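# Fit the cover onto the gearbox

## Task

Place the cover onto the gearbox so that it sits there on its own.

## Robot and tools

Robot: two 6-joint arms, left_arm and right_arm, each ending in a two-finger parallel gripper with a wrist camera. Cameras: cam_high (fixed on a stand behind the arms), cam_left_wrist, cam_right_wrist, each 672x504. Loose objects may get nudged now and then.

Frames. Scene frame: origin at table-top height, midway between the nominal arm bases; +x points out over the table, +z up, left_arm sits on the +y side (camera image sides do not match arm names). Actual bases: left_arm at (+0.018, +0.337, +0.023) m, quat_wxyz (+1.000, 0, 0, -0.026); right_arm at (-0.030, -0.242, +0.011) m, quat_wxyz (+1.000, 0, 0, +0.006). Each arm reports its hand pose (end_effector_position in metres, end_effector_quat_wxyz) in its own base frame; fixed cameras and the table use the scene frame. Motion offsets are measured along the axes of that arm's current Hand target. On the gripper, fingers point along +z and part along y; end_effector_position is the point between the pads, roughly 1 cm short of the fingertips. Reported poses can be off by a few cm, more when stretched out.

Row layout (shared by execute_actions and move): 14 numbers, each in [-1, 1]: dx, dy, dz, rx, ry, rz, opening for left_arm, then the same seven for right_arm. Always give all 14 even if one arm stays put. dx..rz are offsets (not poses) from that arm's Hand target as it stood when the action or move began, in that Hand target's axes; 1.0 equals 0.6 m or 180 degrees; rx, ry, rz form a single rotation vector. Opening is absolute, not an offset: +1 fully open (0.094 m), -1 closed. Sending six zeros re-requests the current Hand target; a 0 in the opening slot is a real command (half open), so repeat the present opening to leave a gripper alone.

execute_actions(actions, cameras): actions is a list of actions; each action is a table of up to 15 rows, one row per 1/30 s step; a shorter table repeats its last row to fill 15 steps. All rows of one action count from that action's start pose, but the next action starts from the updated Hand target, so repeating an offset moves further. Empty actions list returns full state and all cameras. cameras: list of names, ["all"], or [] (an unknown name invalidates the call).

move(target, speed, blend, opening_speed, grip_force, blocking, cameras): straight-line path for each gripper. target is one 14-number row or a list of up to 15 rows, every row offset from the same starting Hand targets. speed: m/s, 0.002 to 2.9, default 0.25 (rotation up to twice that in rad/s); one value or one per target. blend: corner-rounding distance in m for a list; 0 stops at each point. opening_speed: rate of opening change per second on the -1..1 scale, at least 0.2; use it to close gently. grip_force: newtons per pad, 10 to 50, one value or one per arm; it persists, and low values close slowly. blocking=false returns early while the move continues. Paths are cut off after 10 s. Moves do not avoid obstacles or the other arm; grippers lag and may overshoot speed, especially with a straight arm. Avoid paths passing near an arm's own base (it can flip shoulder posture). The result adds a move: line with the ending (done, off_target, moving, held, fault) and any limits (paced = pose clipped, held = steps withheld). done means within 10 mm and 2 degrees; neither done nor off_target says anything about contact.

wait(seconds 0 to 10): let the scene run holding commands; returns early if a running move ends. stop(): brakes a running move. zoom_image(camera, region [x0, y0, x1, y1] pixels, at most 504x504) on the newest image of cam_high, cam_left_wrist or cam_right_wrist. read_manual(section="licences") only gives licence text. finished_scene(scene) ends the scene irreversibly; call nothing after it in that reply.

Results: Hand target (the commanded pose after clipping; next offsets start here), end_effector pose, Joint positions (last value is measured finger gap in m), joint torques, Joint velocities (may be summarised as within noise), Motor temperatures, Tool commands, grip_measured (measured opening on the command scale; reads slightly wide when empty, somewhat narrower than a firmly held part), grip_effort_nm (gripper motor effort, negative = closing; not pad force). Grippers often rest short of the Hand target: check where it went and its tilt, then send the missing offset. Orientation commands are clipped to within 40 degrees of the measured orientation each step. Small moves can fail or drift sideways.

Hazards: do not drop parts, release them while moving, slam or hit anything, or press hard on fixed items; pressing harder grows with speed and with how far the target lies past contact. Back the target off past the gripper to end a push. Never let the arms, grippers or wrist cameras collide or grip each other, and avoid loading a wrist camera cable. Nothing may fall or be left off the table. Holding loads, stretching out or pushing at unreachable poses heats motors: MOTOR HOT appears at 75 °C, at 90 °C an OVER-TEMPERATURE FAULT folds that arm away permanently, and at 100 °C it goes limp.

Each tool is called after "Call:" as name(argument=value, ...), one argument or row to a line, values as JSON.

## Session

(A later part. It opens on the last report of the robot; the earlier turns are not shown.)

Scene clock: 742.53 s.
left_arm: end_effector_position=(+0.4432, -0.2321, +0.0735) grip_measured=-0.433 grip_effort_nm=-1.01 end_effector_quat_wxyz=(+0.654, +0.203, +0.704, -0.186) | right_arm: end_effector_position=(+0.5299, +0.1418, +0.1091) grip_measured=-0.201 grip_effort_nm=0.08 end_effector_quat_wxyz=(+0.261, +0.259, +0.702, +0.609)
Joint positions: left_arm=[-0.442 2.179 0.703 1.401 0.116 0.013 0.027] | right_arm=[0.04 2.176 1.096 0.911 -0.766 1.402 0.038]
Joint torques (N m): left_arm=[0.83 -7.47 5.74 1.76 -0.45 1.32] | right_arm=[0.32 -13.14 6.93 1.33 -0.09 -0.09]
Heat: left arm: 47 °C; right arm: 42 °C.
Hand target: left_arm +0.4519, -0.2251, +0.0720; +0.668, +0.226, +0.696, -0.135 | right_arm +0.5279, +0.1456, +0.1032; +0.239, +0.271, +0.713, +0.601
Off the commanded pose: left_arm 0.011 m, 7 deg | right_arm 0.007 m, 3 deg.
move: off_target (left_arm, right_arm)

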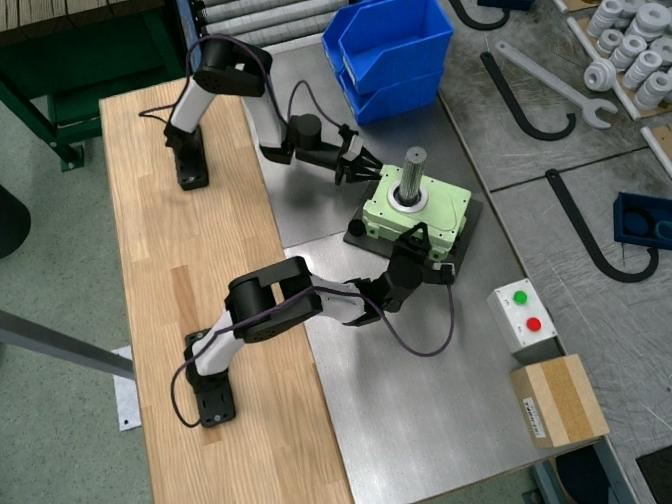

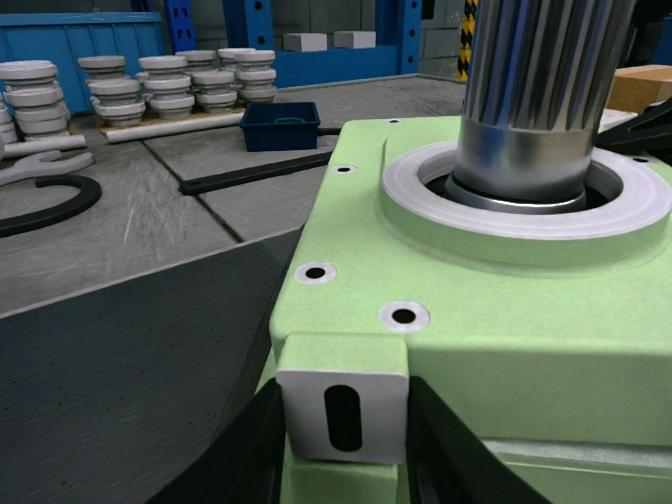

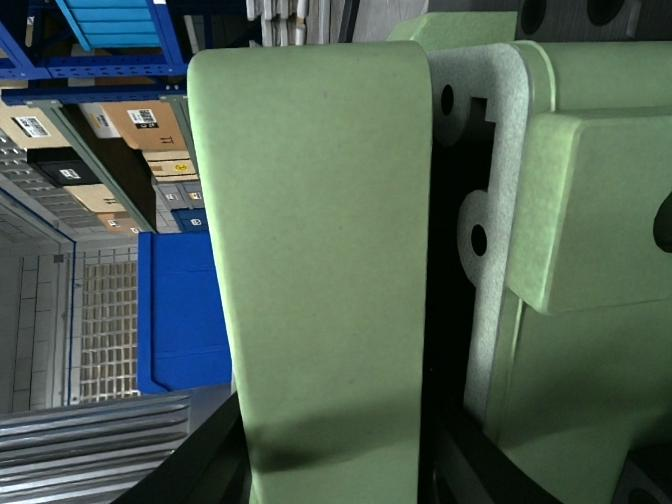

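Call:
move(
  target=[0,0,0,0,0,0,-0.6,0.0,-0.0265,0.005,0,0,0,-0.2],
  speed=0.05,
  cameras=["cam_left_wrist","cam_right_wrist","cam_high"],
)

Call:
zoom_image(
  camera="cam_high",
  region=[355, 140, 475, 270],
)

Scene clock: 743.93 s.
left_arm: end_effector_position=(+0.4432, -0.2321, +0.0735) grip_measured=-0.433 grip_effort_nm=-1.01 end_effector_quat_wxyz=(+0.654, +0.203, +0.704, -0.186) | right_arm: end_effector_position=(+0.5303, +0.1419, +0.1090) grip_measured=-0.201 grip_effort_nm=0.08 end_effector_quat_wxyz=(+0.264, +0.256, +0.701, +0.611)
Joint positions: left_arm=[-0.442 2.179 0.703 1.401 0.116 0.013 0.027] | right_arm=[0.04 2.182 1.096 0.926 -0.767 1.402 0.038]
Joint torques (N m): left_arm=[0.8 -7.43 5.72 1.77 -0.46 1.31] | right_arm=[0.28 -9.36 6.35 1.66 -0.08 -0.11]
Heat: left arm: 47 °C; right arm: 42 °C.
Hand target: left_arm +0.4519, -0.2251, +0.0720; +0.668, +0.226, +0.696, -0.135 | right_arm +0.5283, +0.1457, +0.0870; +0.239, +0.271, +0.713, +0.601
Off the commanded pose: left_arm 0.011 m, 7 deg | right_arm 0.022 m, 4 deg.
move: off_target (left_arm, right_arm)

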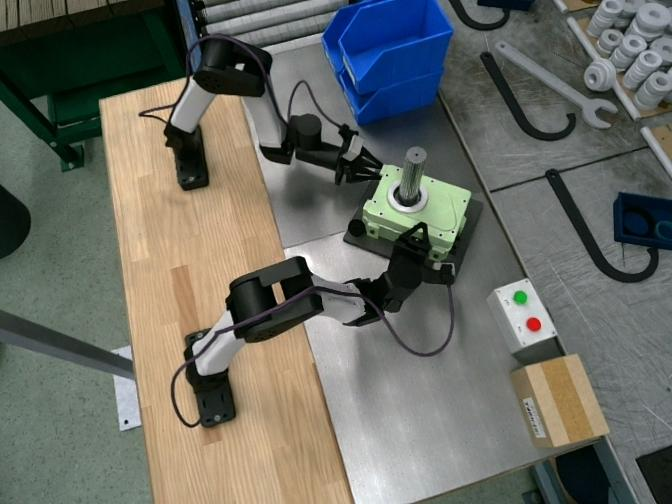

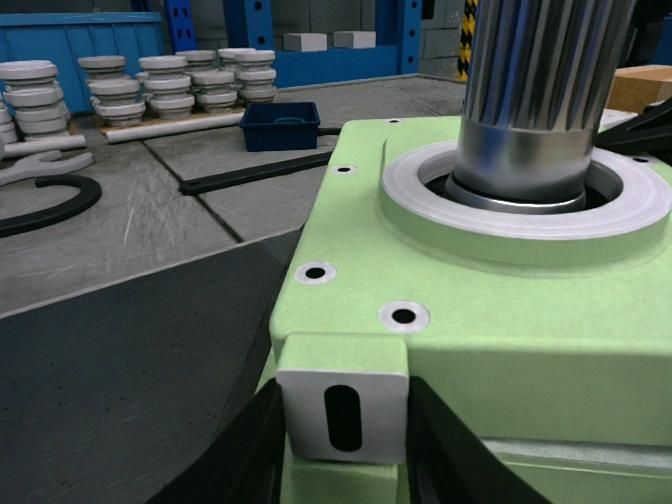

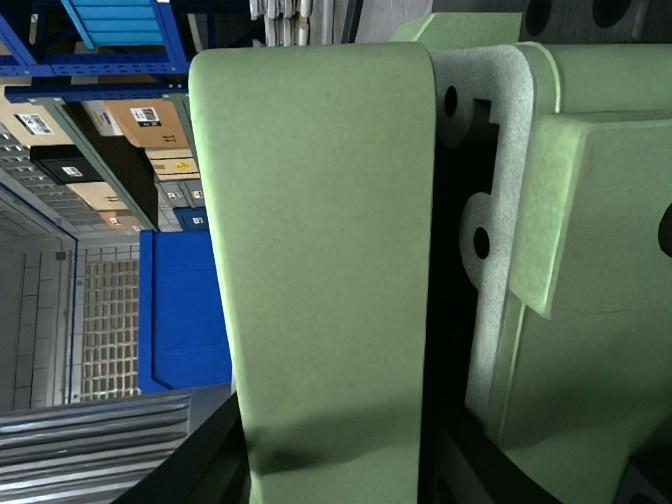

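Scaled by 3.877 from the camera's 672x504 image, which has a finer 960x720 frame.

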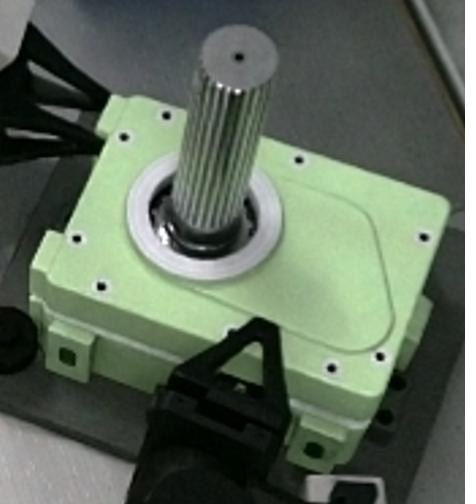

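Call:
move(
  target=[0,0,0,0,0,0,-0.6,0.0,-0.03,0.005,0,0,0,-0.2],
  speed=0.04,
  cameras=["cam_left_wrist","cam_right_wrist"],
)

Call:
zoom_image(
  camera="cam_right_wrist",
  region=[380, 200, 672, 504],
)

Scene clock: 745.10 s.
left_arm: end_effector_position=(+0.4432, -0.2321, +0.0735) grip_measured=-0.433 grip_effort_nm=-1.01 end_effector_quat_wxyz=(+0.654, +0.203, +0.704, -0.186) | right_arm: end_effector_position=(+0.5306, +0.1418, +0.1075) grip_measured=-0.201 grip_effort_nm=0.06 end_effector_quat_wxyz=(+0.277, +0.234, +0.694, +0.621)
Joint positions: left_arm=[-0.442 2.179 0.703 1.401 0.116 0.013 0.027] | right_arm=[0.035 2.222 1.096 1.02 -0.788 1.401 0.038]
Joint torques (N m): left_arm=[0.8 -7.51 5.7 1.76 -0.45 1.31] | right_arm=[0.58 -8.38 5.09 1.3 0.16 -0.12]
Heat: left arm: 47 °C; right arm: 42 °C.
Hand target: left_arm +0.4519, -0.2251, +0.0720; +0.668, +0.226, +0.696, -0.135 | right_arm +0.5286, +0.1455, +0.0689; +0.240, +0.270, +0.713, +0.601
Off the commanded pose: left_arm 0.011 m, 7 deg | right_arm 0.039 m, 7 deg.
move: off_target (left_arm, right_arm)
Images, in order (width x height): cam_left_wrist 672x504, cam_right_wrist 672x504.

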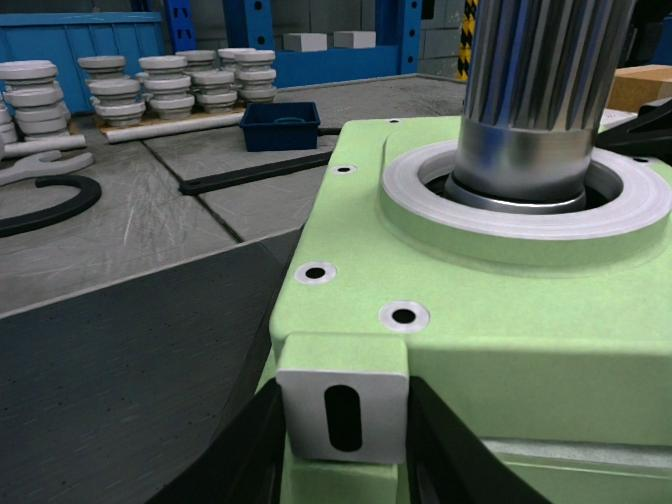

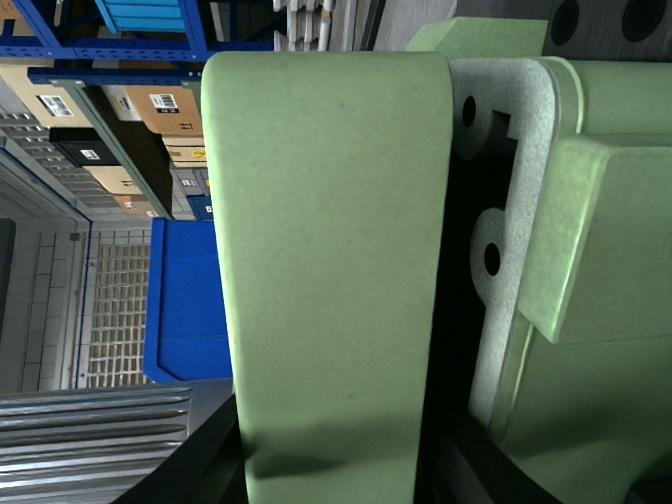

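Scaled by 1.658 from the camera's 672x504 image, which has a finer 960x720 frame.

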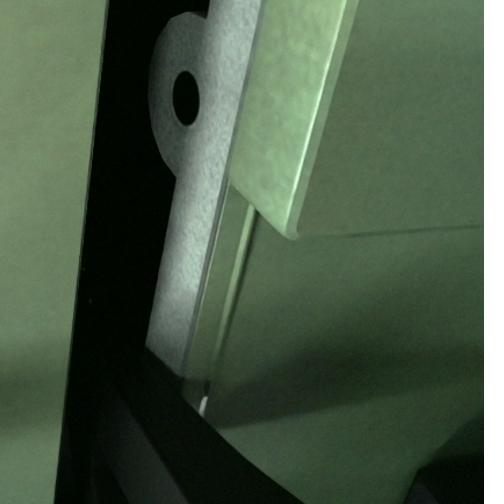

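Call:
move(
  target=[-0.05,0.006,0.01,0,0,0,-0.6,0.0,0.055,-0.01,-0.03,0,0,-0.5],
  speed=0.04,
  opening_speed=0.5,
  cameras=["cam_left_wrist","cam_right_wrist","cam_high"],
)

Call:
zoom_image(
  camera="cam_high",
  region=[355, 140, 475, 270],
)

Scene clock: 747.97 s.
left_arm: end_effector_position=(+0.4436, -0.2322, +0.0747) grip_measured=-0.433 grip_effort_nm=-1.01 end_effector_quat_wxyz=(+0.633, +0.209, +0.723, -0.180) | right_arm: end_effector_position=(+0.5304, +0.1418, +0.1112) grip_measured=-0.337 grip_effort_nm=-1.01 end_effector_quat_wxyz=(+0.280, +0.233, +0.687, +0.629)
Joint positions: left_arm=[-0.442 2.114 0.707 1.272 0.116 0.02 0.027] | right_arm=[0.035 2.227 1.091 1.061 -0.788 1.425 0.031]
Joint torques (N m): left_arm=[0.5 -11.4 8.12 1.71 -0.5 1.19] | right_arm=[0.38 -11.36 5.16 2.01 0.01 0.55]
Motor temperatures (°C): left_arm=[21 38 35 47 22 23 23] | right_arm=[22 42 33 38 20 18 21]
Heat: left arm: 47 °C; right arm: 42 °C.
Hand target: left_arm +0.4591, -0.2291, +0.1017; +0.668, +0.226, +0.696, -0.135 | right_arm +0.5278, +0.1454, +0.1024; +0.252, +0.259, +0.684, +0.634
Off the commanded pose: left_arm 0.031 m, 7 deg | right_arm 0.010 m, 4 deg.
move: off_target (left_arm, right_arm)

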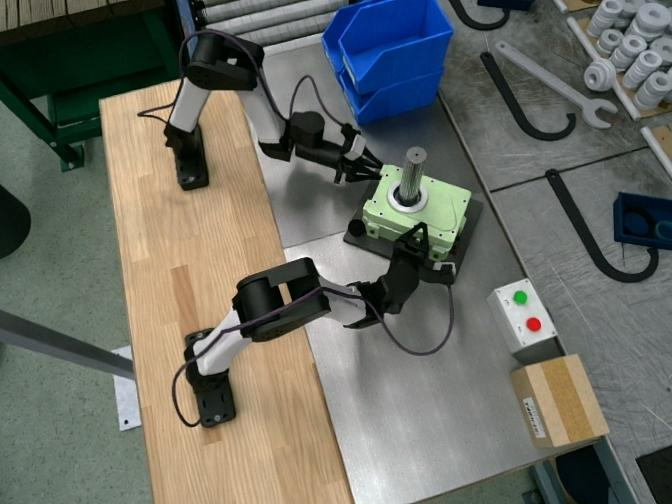

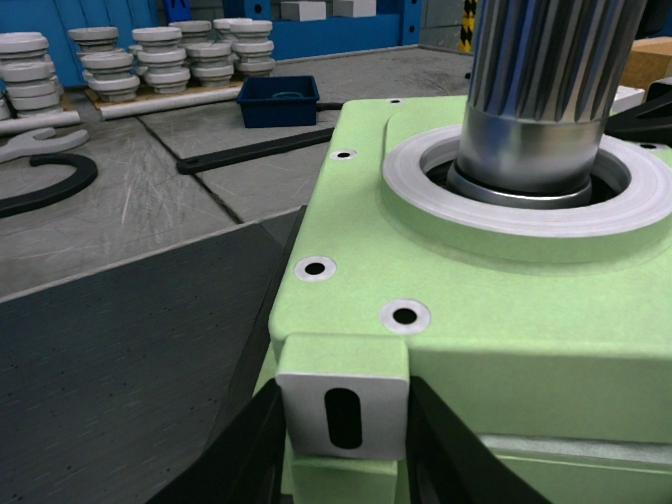

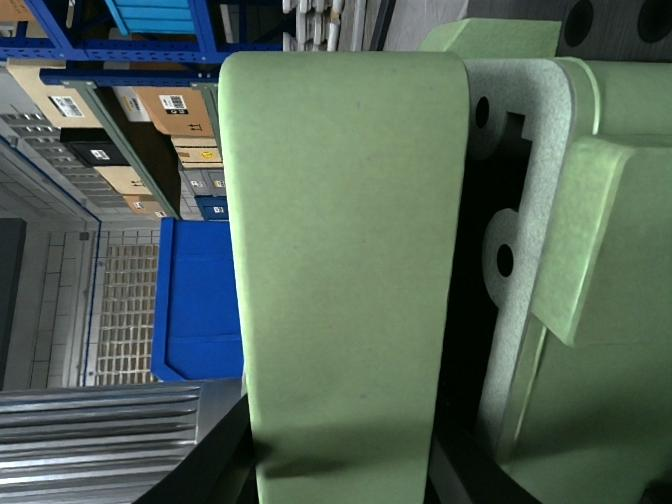

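Scaled by 3.877 from the camera's 672x504 image, which has a finer 960x720 frame.

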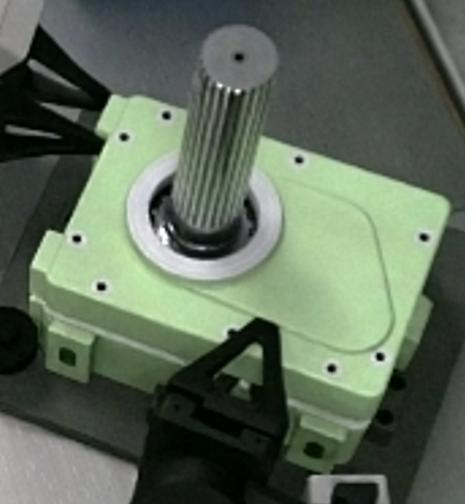

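Call:
move(
  target=[-0.042,0.006,0.006,0,0,0.01,-0.6,0.0,0.02,0,-0.01,0,0,-0.5],
  speed=0.05,
  cameras=["cam_left_wrist","cam_right_wrist","cam_high"],
)

Call:
zoom_image(
  camera="cam_high",
  region=[355, 140, 475, 270],
)

Scene clock: 751.27 s.
left_arm: end_effector_position=(+0.4441, -0.2322, +0.0795) grip_measured=-0.433 grip_effort_nm=-1.01 end_effector_quat_wxyz=(+0.611, +0.223, +0.741, -0.167) | right_arm: end_effector_position=(+0.5300, +0.1420, +0.1106) grip_measured=-0.337 grip_effort_nm=-1.01 end_effector_quat_wxyz=(+0.274, +0.240, +0.683, +0.633)
Joint positions: left_arm=[-0.442 2.033 0.723 1.11 0.115 0.048 0.027] | right_arm=[0.035 2.232 1.089 1.076 -0.788 1.452 0.031]
Joint torques (N m): left_arm=[0.4 -12.23 9.63 2.13 -0.55 1.22] | right_arm=[0.4 -12.85 5.55 2.21 -0.02 0.59]
Heat: left arm: 47 °C; right arm: 42 °C.
Hand target: left_arm +0.4641, -0.2312, +0.1269; +0.670, +0.237, +0.693, -0.125 | right_arm +0.5282, +0.1462, +0.1144; +0.256, +0.255, +0.674, +0.645
Off the commanded pose: left_arm 0.051 m, 10 deg | right_arm 0.006 m, 3 deg.
move: off_target (left_arm, right_arm)

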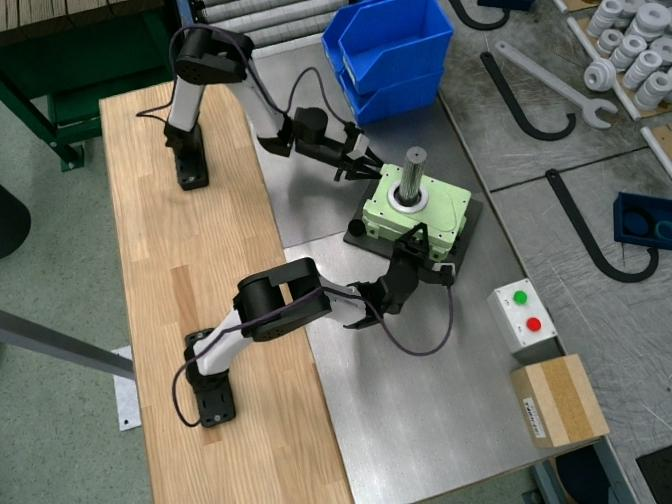

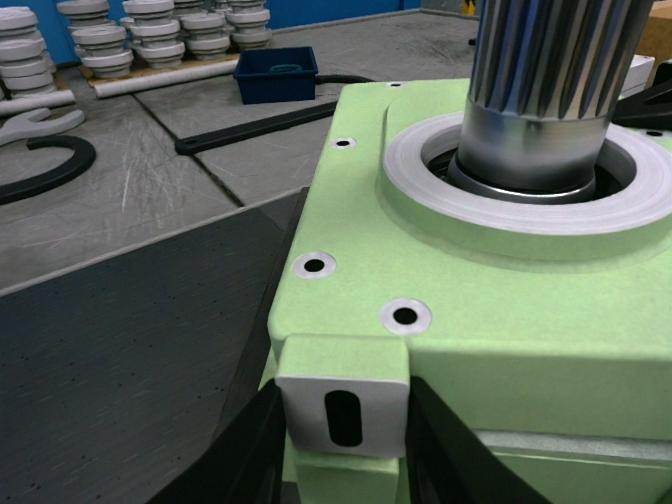

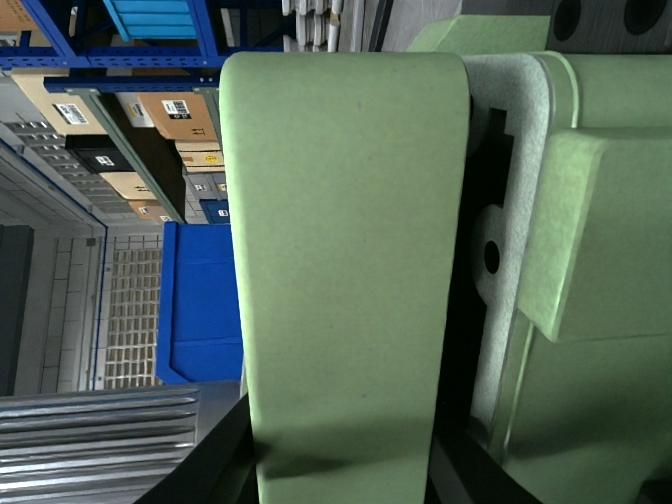

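Scaled by 3.877 from the camera's 672x504 image, which has a finer 960x720 frame.

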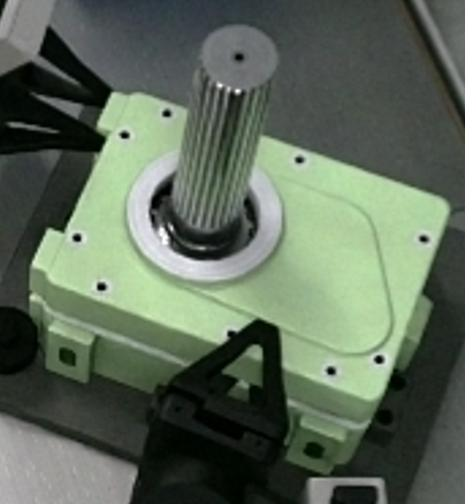

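Call:
move(
  target=[
    [0,0,0,0,0,0,-0.6,0,0.0,0,0.03,0,0,-0.1],
    [0,0,0,0,0,0,-0.6,0,0.01,-0.14,0.03,0,0,-0.1],
  ],
  speed=0.05,
  cameras=["cam_left_wrist","cam_right_wrist","cam_high"],
)

Call:
zoom_image(
  camera="cam_high",
  region=[355, 140, 475, 270],
)

Call:
zoom_image(
  camera="cam_high",
  region=[360, 200, 410, 250],
)

Call:
zoom_image(
  camera="cam_high",
  region=[425, 220, 475, 270],
)

Scene clock: 757.07 s.
left_arm: end_effector_position=(+0.4445, -0.2319, +0.0821) grip_measured=-0.433 grip_effort_nm=-1.01 end_effector_quat_wxyz=(+0.616, +0.235, +0.736, -0.156) | right_arm: end_effector_position=(+0.4747, +0.0850, +0.1123) grip_measured=-0.102 grip_effort_nm=0.10 end_effector_quat_wxyz=(+0.236, +0.279, +0.703, +0.610)
Joint positions: left_arm=[-0.442 2.027 0.723 1.109 0.112 0.083 0.027] | right_arm=[-0.116 2.007 0.867 0.897 -0.926 1.384 0.042]
Joint torques (N m): left_arm=[0.5 -11.67 9.69 2.14 -0.48 0.83] | right_arm=[-0.53 -13.29 5.23 1.98 -0.22 -0.15]
Heat: left arm: 48 °C; right arm: 43 °C.
Hand target: left_arm +0.4642, -0.2312, +0.1269; +0.670, +0.237, +0.693, -0.124 | right_arm +0.4717, +0.0845, +0.1235; +0.244, +0.267, +0.704, +0.612
Off the commanded pose: left_arm 0.049 m, 9 deg | right_arm 0.012 m, 2 deg.
move: off_target (left_arm, right_arm)

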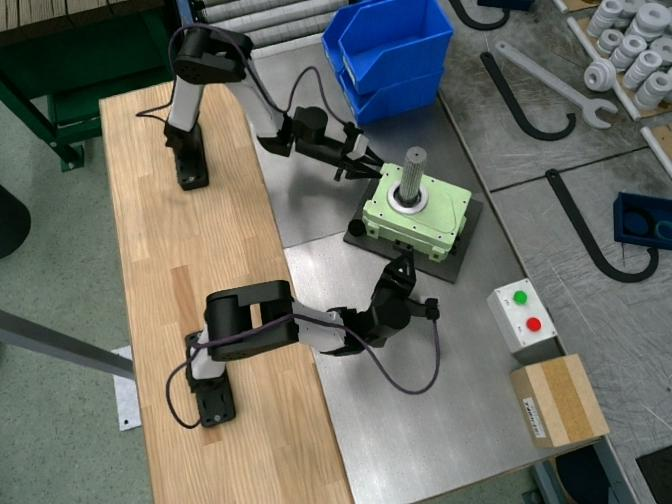

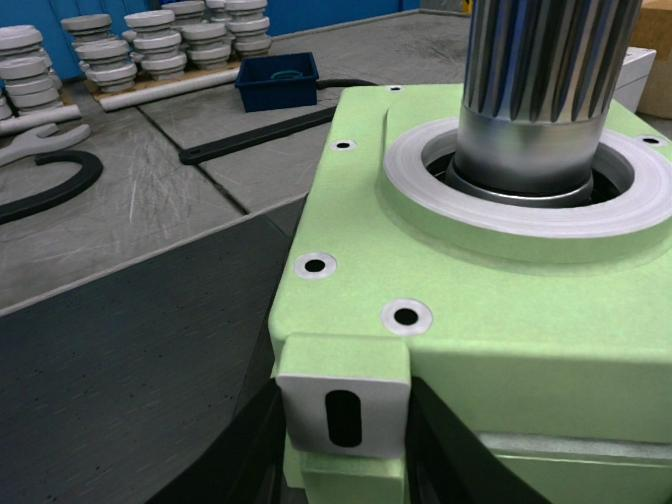

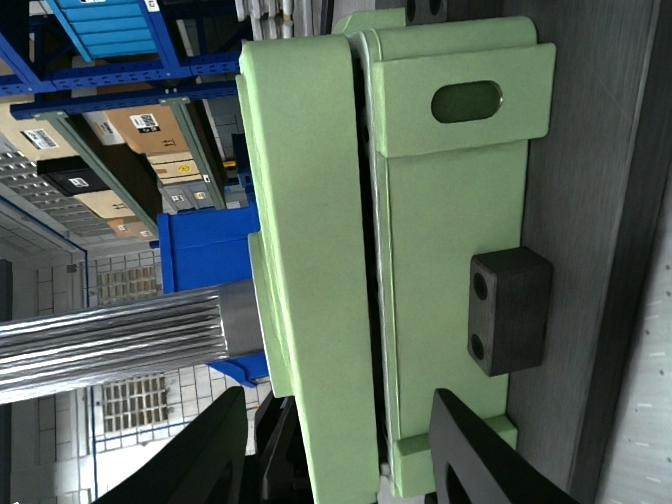

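Scaled by 3.877 from the camera's 672x504 image, which has a finer 960x720 frame.

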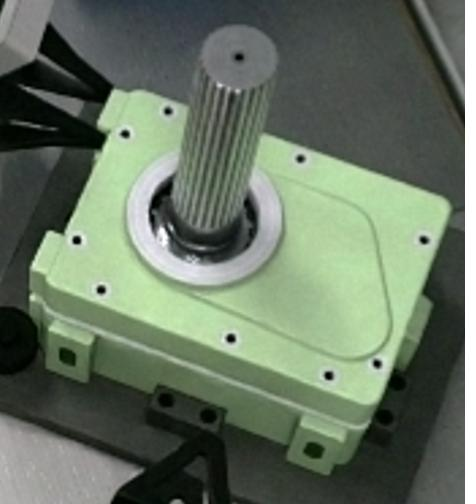

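Scaled by 10.080 from the camera's 672x504 image, which has a finer 960x720 frame.

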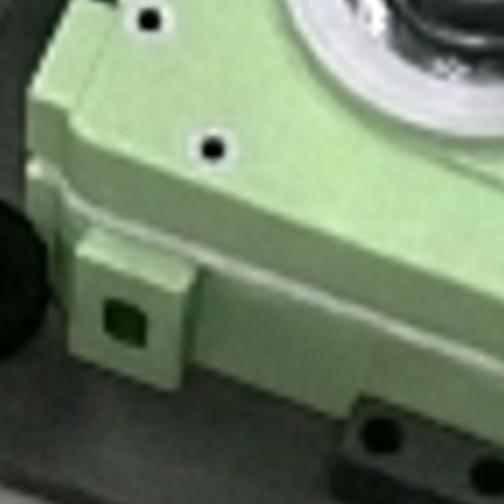

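Scaled by 10.080 from the camera's 672x504 image, which has a finer 960x720 frame.

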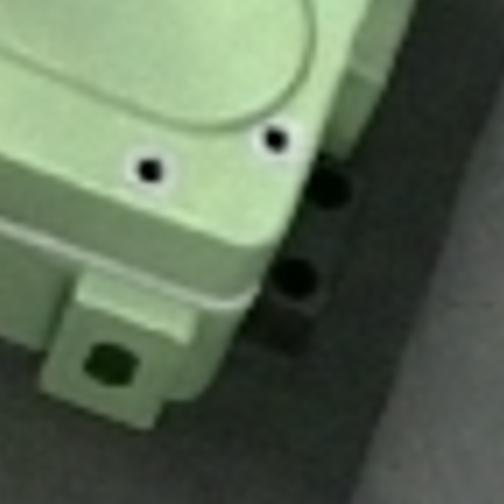

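Call:
move(
  target=[0.0983,-0.0285,-0.0157,0,0,0,-0.6,0,0,0,0,0,0,-0.1],
  speed=0.06,
  cameras=["cam_left_wrist","cam_right_wrist","cam_high"],
)

Call:
zoom_image(
  camera="cam_high",
  region=[355, 140, 475, 270],
)

Call:
zoom_image(
  camera="cam_right_wrist",
  region=[220, 20, 520, 504],
)

Scene clock: 759.60 s.
left_arm: end_effector_position=(+0.4431, -0.2331, +0.0789) grip_measured=-0.433 grip_effort_nm=-1.01 end_effector_quat_wxyz=(+0.671, +0.226, +0.687, -0.163) | right_arm: end_effector_position=(+0.4746, +0.0850, +0.1123) grip_measured=-0.102 grip_effort_nm=0.10 end_effector_quat_wxyz=(+0.235, +0.279, +0.703, +0.610)
Joint positions: left_arm=[-0.446 2.186 0.703 1.437 0.11 0.084 0.027] | right_arm=[-0.116 2.007 0.867 0.896 -0.927 1.384 0.042]
Joint torques (N m): left_arm=[-0.99 -6.27 5.45 1.64 -0.61 0.84] | right_arm=[-0.49 -13.27 5.23 1.98 -0.22 -0.15]
Heat: left arm: 48 °C; right arm: 43 °C.
Hand target: left_arm +0.4480, -0.2315, +0.0668; +0.670, +0.237, +0.693, -0.124 | right_arm +0.4717, +0.0845, +0.1234; +0.244, +0.267, +0.704, +0.612
Off the commanded pose: left_arm 0.013 m, 5 deg | right_arm 0.012 m, 2 deg.
move: off_target (left_arm, right_arm)

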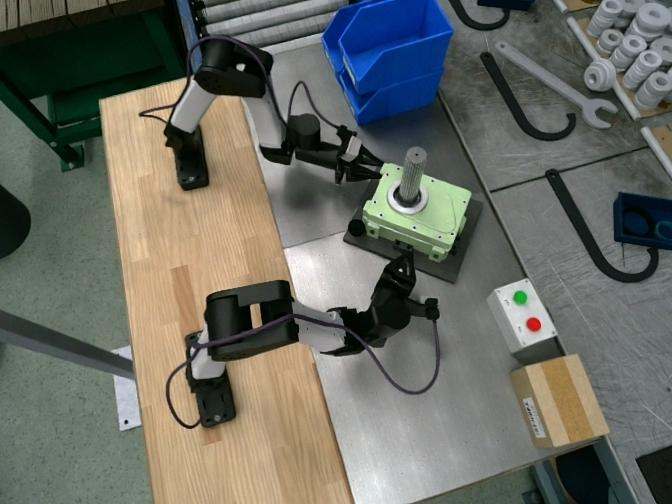

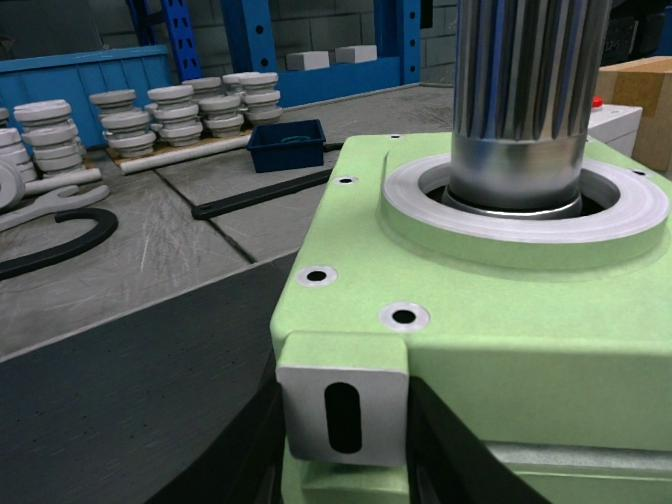

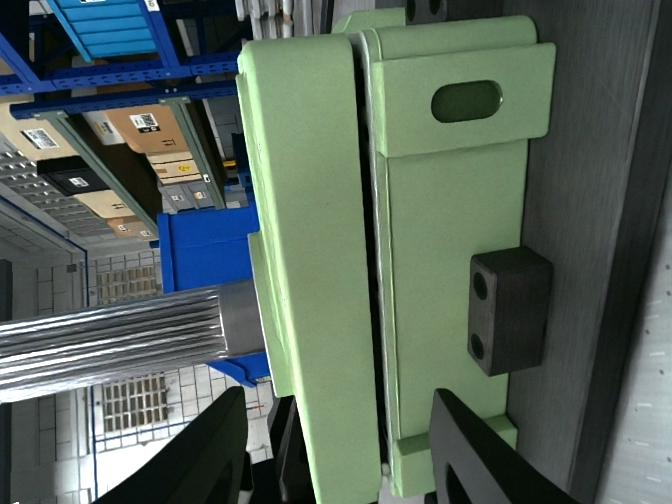

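Scaled by 3.877 from the camera's 672x504 image, which has a finer 960x720 frame.

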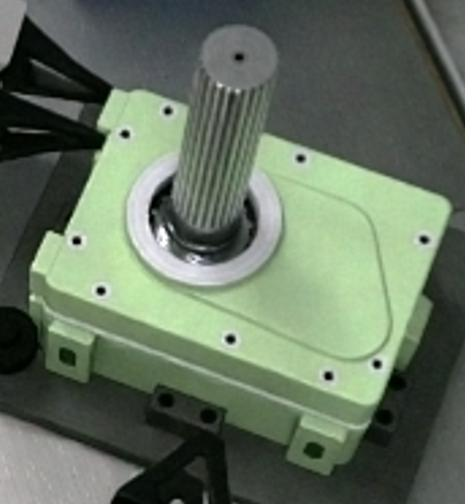

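Scaled by 1.041 from the camera's 672x504 image, which has a finer 960x720 frame.

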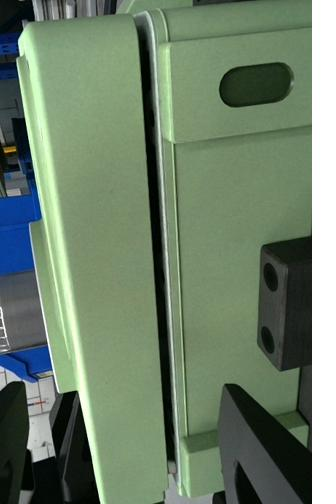

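Call:
move(
  target=[0.04,-0.004,0.003,0,0,0,-0.6,0,0,0,0,0,0,-0.1],
  speed=0.06,
  cameras=["cam_left_wrist","cam_right_wrist","cam_high"],
)

Call:
zoom_image(
  camera="cam_right_wrist",
  region=[260, 300, 500, 504],
)

Call:
zoom_image(
  camera="cam_left_wrist",
  region=[220, 300, 672, 504],
)

Scene clock: 760.87 s.
left_arm: end_effector_position=(+0.4428, -0.2329, +0.0760) grip_measured=-0.433 grip_effort_nm=-1.01 end_effector_quat_wxyz=(+0.677, +0.224, +0.681, -0.164) | right_arm: end_effector_position=(+0.4746, +0.0850, +0.1123) grip_measured=-0.102 grip_effort_nm=0.11 end_effector_quat_wxyz=(+0.235, +0.279, +0.703, +0.610)
Joint positions: left_arm=[-0.446 2.217 0.704 1.483 0.11 0.084 0.027] | right_arm=[-0.116 2.007 0.867 0.896 -0.927 1.384 0.042]
Joint torques (N m): left_arm=[-0.55 -0.47 5.79 2 -0.55 0.86] | right_arm=[-0.53 -13.27 5.23 1.99 -0.22 -0.15]
Heat: left arm: 48 °C; right arm: 43 °C.
Hand target: left_arm +0.4487, -0.2306, +0.0427; +0.670, +0.237, +0.693, -0.124 | right_arm +0.4717, +0.0845, +0.1234; +0.244, +0.267, +0.704, +0.612
Off the commanded pose: left_arm 0.034 m, 5 deg | right_arm 0.012 m, 2 deg.
move: off_target (left_arm, right_arm)

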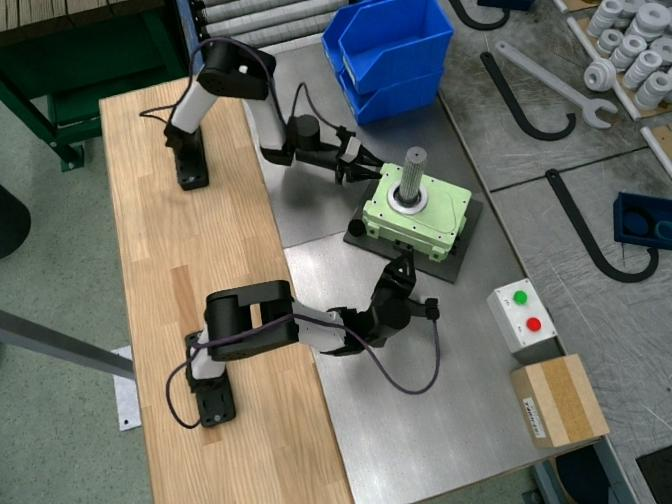

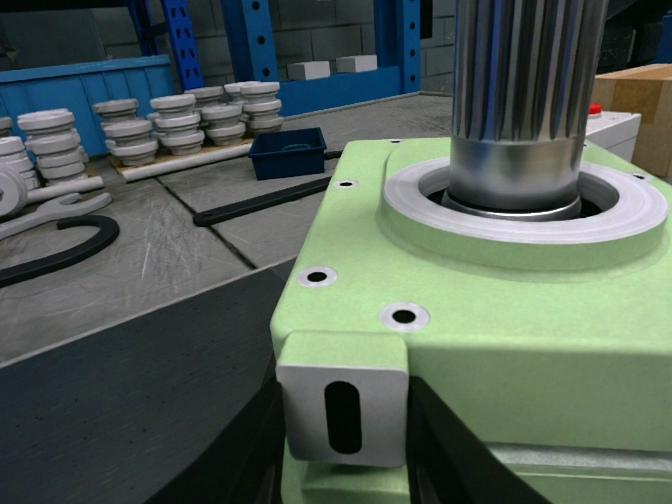

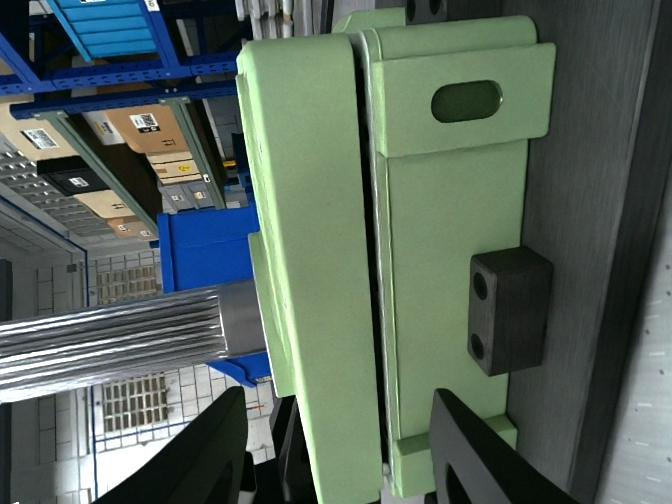

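Scaled by 2.100 from the camera's 672x504 image, which has a finer 960x720 frame.

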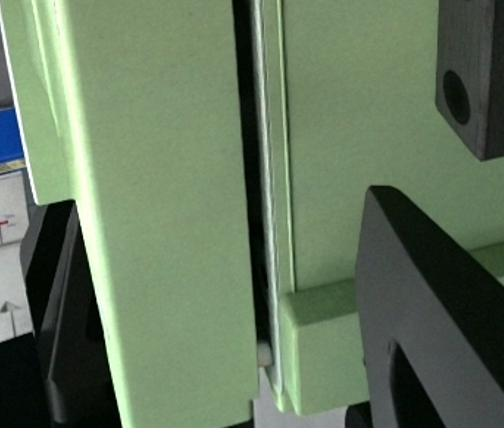

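Scaled by 1.115 from the camera's 672x504 image, which has a finer 960x720 frame.

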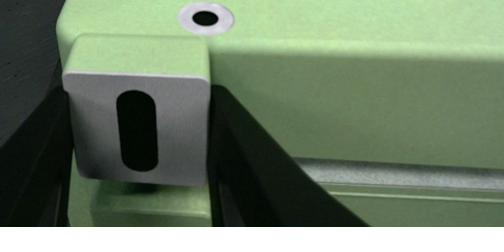

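Call:
zoom_image(
  camera="cam_right_wrist",
  region=[350, 430, 430, 504],
)

Call:
zoom_image(
  camera="cam_right_wrist",
  region=[320, 10, 420, 110],
)

Scaled by 6.300 from the camera's 672x504 image, which has a finer 960x720 frame.

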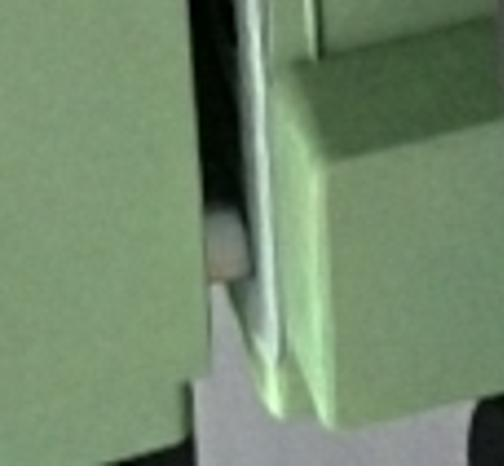

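Scaled by 5.040 from the camera's 672x504 image, which has a finer 960x720 frame.

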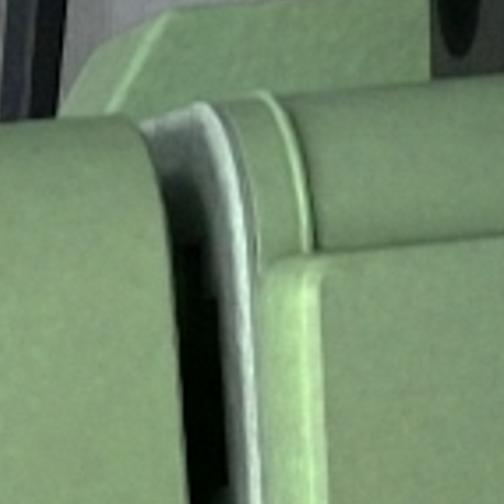

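Call:
move(
  target=[-0.001,0.0015,0.0095,0,0,0,-0.6,0,0,0,0,0,0,-0.1],
  speed=0.05,
  cameras=["cam_right_wrist","cam_left_wrist"],
)

Call:
zoom_image(
  camera="cam_right_wrist",
  region=[350, 430, 430, 504],
)

Scene clock: 768.33 s.
left_arm: end_effector_position=(+0.4432, -0.2332, +0.0760) grip_measured=-0.433 grip_effort_nm=-1.01 end_effector_quat_wxyz=(+0.677, +0.225, +0.681, -0.164) | right_arm: end_effector_position=(+0.4746, +0.0850, +0.1123) grip_measured=-0.102 grip_effort_nm=0.10 end_effector_quat_wxyz=(+0.235, +0.279, +0.703, +0.610)
Joint positions: left_arm=[-0.446 2.218 0.707 1.483 0.11 0.084 0.027] | right_arm=[-0.116 2.007 0.867 0.896 -0.927 1.384 0.042]
Joint torques (N m): left_arm=[-0.49 -0.14 7.6 1.85 -0.56 0.86] | right_arm=[-0.5 -13.27 5.19 1.99 -0.21 -0.15]
Heat: left arm: 48 °C; right arm: 43 °C.
Hand target: left_arm +0.4541, -0.2327, +0.0430; +0.670, +0.237, +0.693, -0.124 | right_arm +0.4717, +0.0845, +0.1234; +0.244, +0.267, +0.704, +0.612
Off the commanded pose: left_arm 0.035 m, 5 deg | right_arm 0.012 m, 2 deg.
move: off_target (left_arm, right_arm)
Images, in order (width x height): cam_left_wrist 672x504, cam_right_wrist 672x504.

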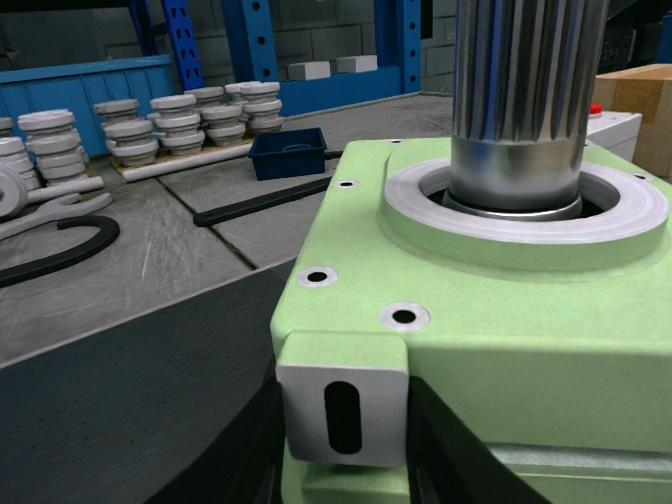

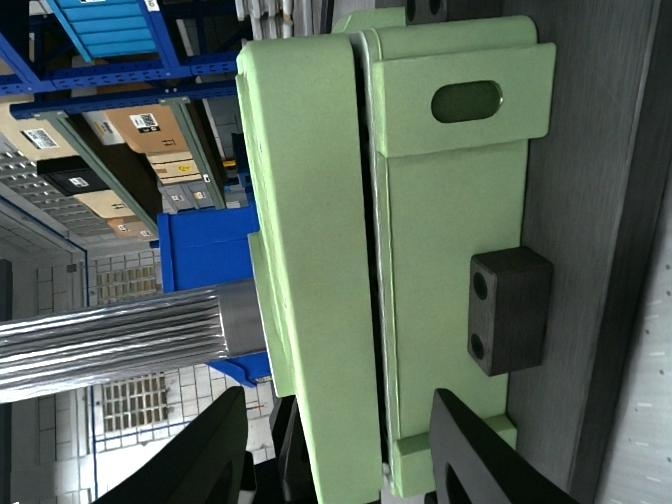

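Scaled by 6.300 from the camera's 672x504 image, which has a finer 960x720 frame.

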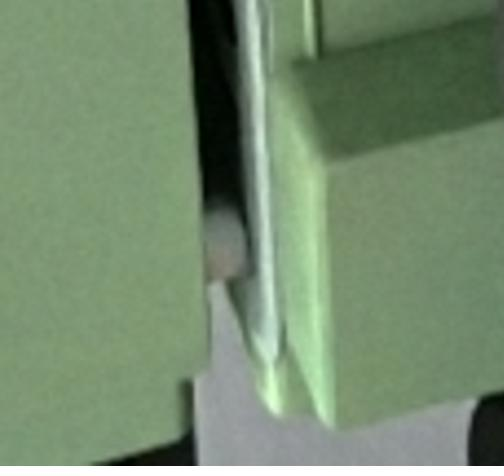

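Call:
move(
  target=[0,0.0053,0.0133,0,0,0,-0.6,0,0,0,0,0,0,-0.1],
  speed=0.05,
  cameras=["cam_right_wrist","cam_left_wrist"],
)

Call:
zoom_image(
  camera="cam_right_wrist",
  region=[350, 430, 430, 504],
)

Scene clock: 769.50 s.
left_arm: end_effector_position=(+0.4437, -0.2333, +0.0720) grip_measured=-0.433 grip_effort_nm=-1.01 end_effector_quat_wxyz=(+0.674, +0.226, +0.683, -0.167) | right_arm: end_effector_position=(+0.4746, +0.0850, +0.1123) grip_measured=-0.102 grip_effort_nm=0.10 end_effector_quat_wxyz=(+0.235, +0.279, +0.703, +0.610)
Joint positions: left_arm=[-0.443 2.228 0.71 1.482 0.118 0.081 0.027] | right_arm=[-0.116 2.007 0.867 0.896 -0.927 1.384 0.042]
Joint torques (N m): left_arm=[0.05 -0.17 10.25 1.67 -0.55 0.87] | right_arm=[-0.53 -13.29 5.22 1.99 -0.21 -0.15]
Heat: left arm: 48 °C; right arm: 43 °C.
Hand target: left_arm +0.4625, -0.2339, +0.0428; +0.670, +0.237, +0.693, -0.124 | right_arm +0.4717, +0.0845, +0.1234; +0.244, +0.267, +0.704, +0.612
Off the commanded pose: left_arm 0.035 m, 5 deg | right_arm 0.012 m, 2 deg.
move: off_target (left_arm, right_arm)
Images, in order (width x height): cam_left_wrist 672x504, cam_right_wrist 672x504.

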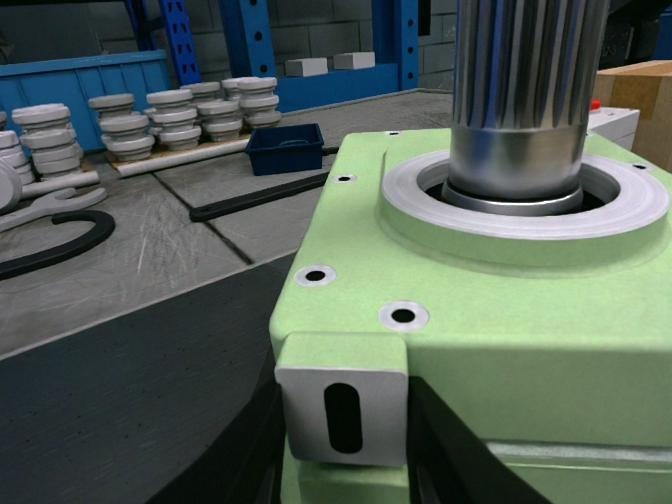

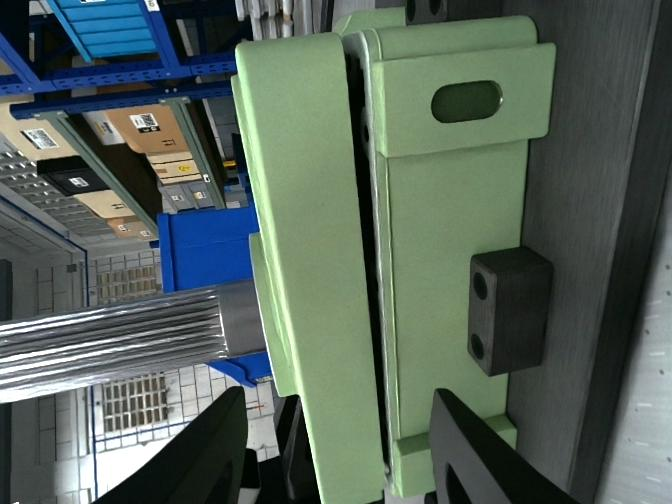

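Scaled by 6.300 from the camera's 672x504 image, which has a finer 960x720 frame.

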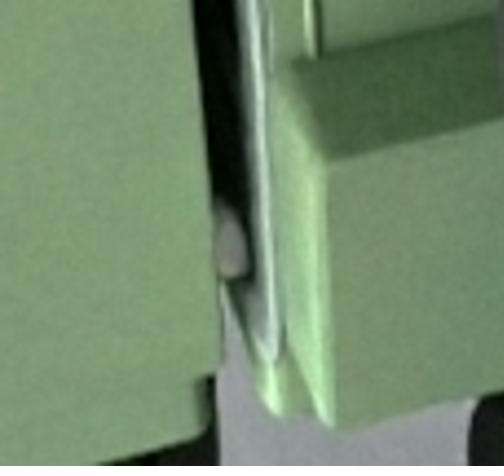

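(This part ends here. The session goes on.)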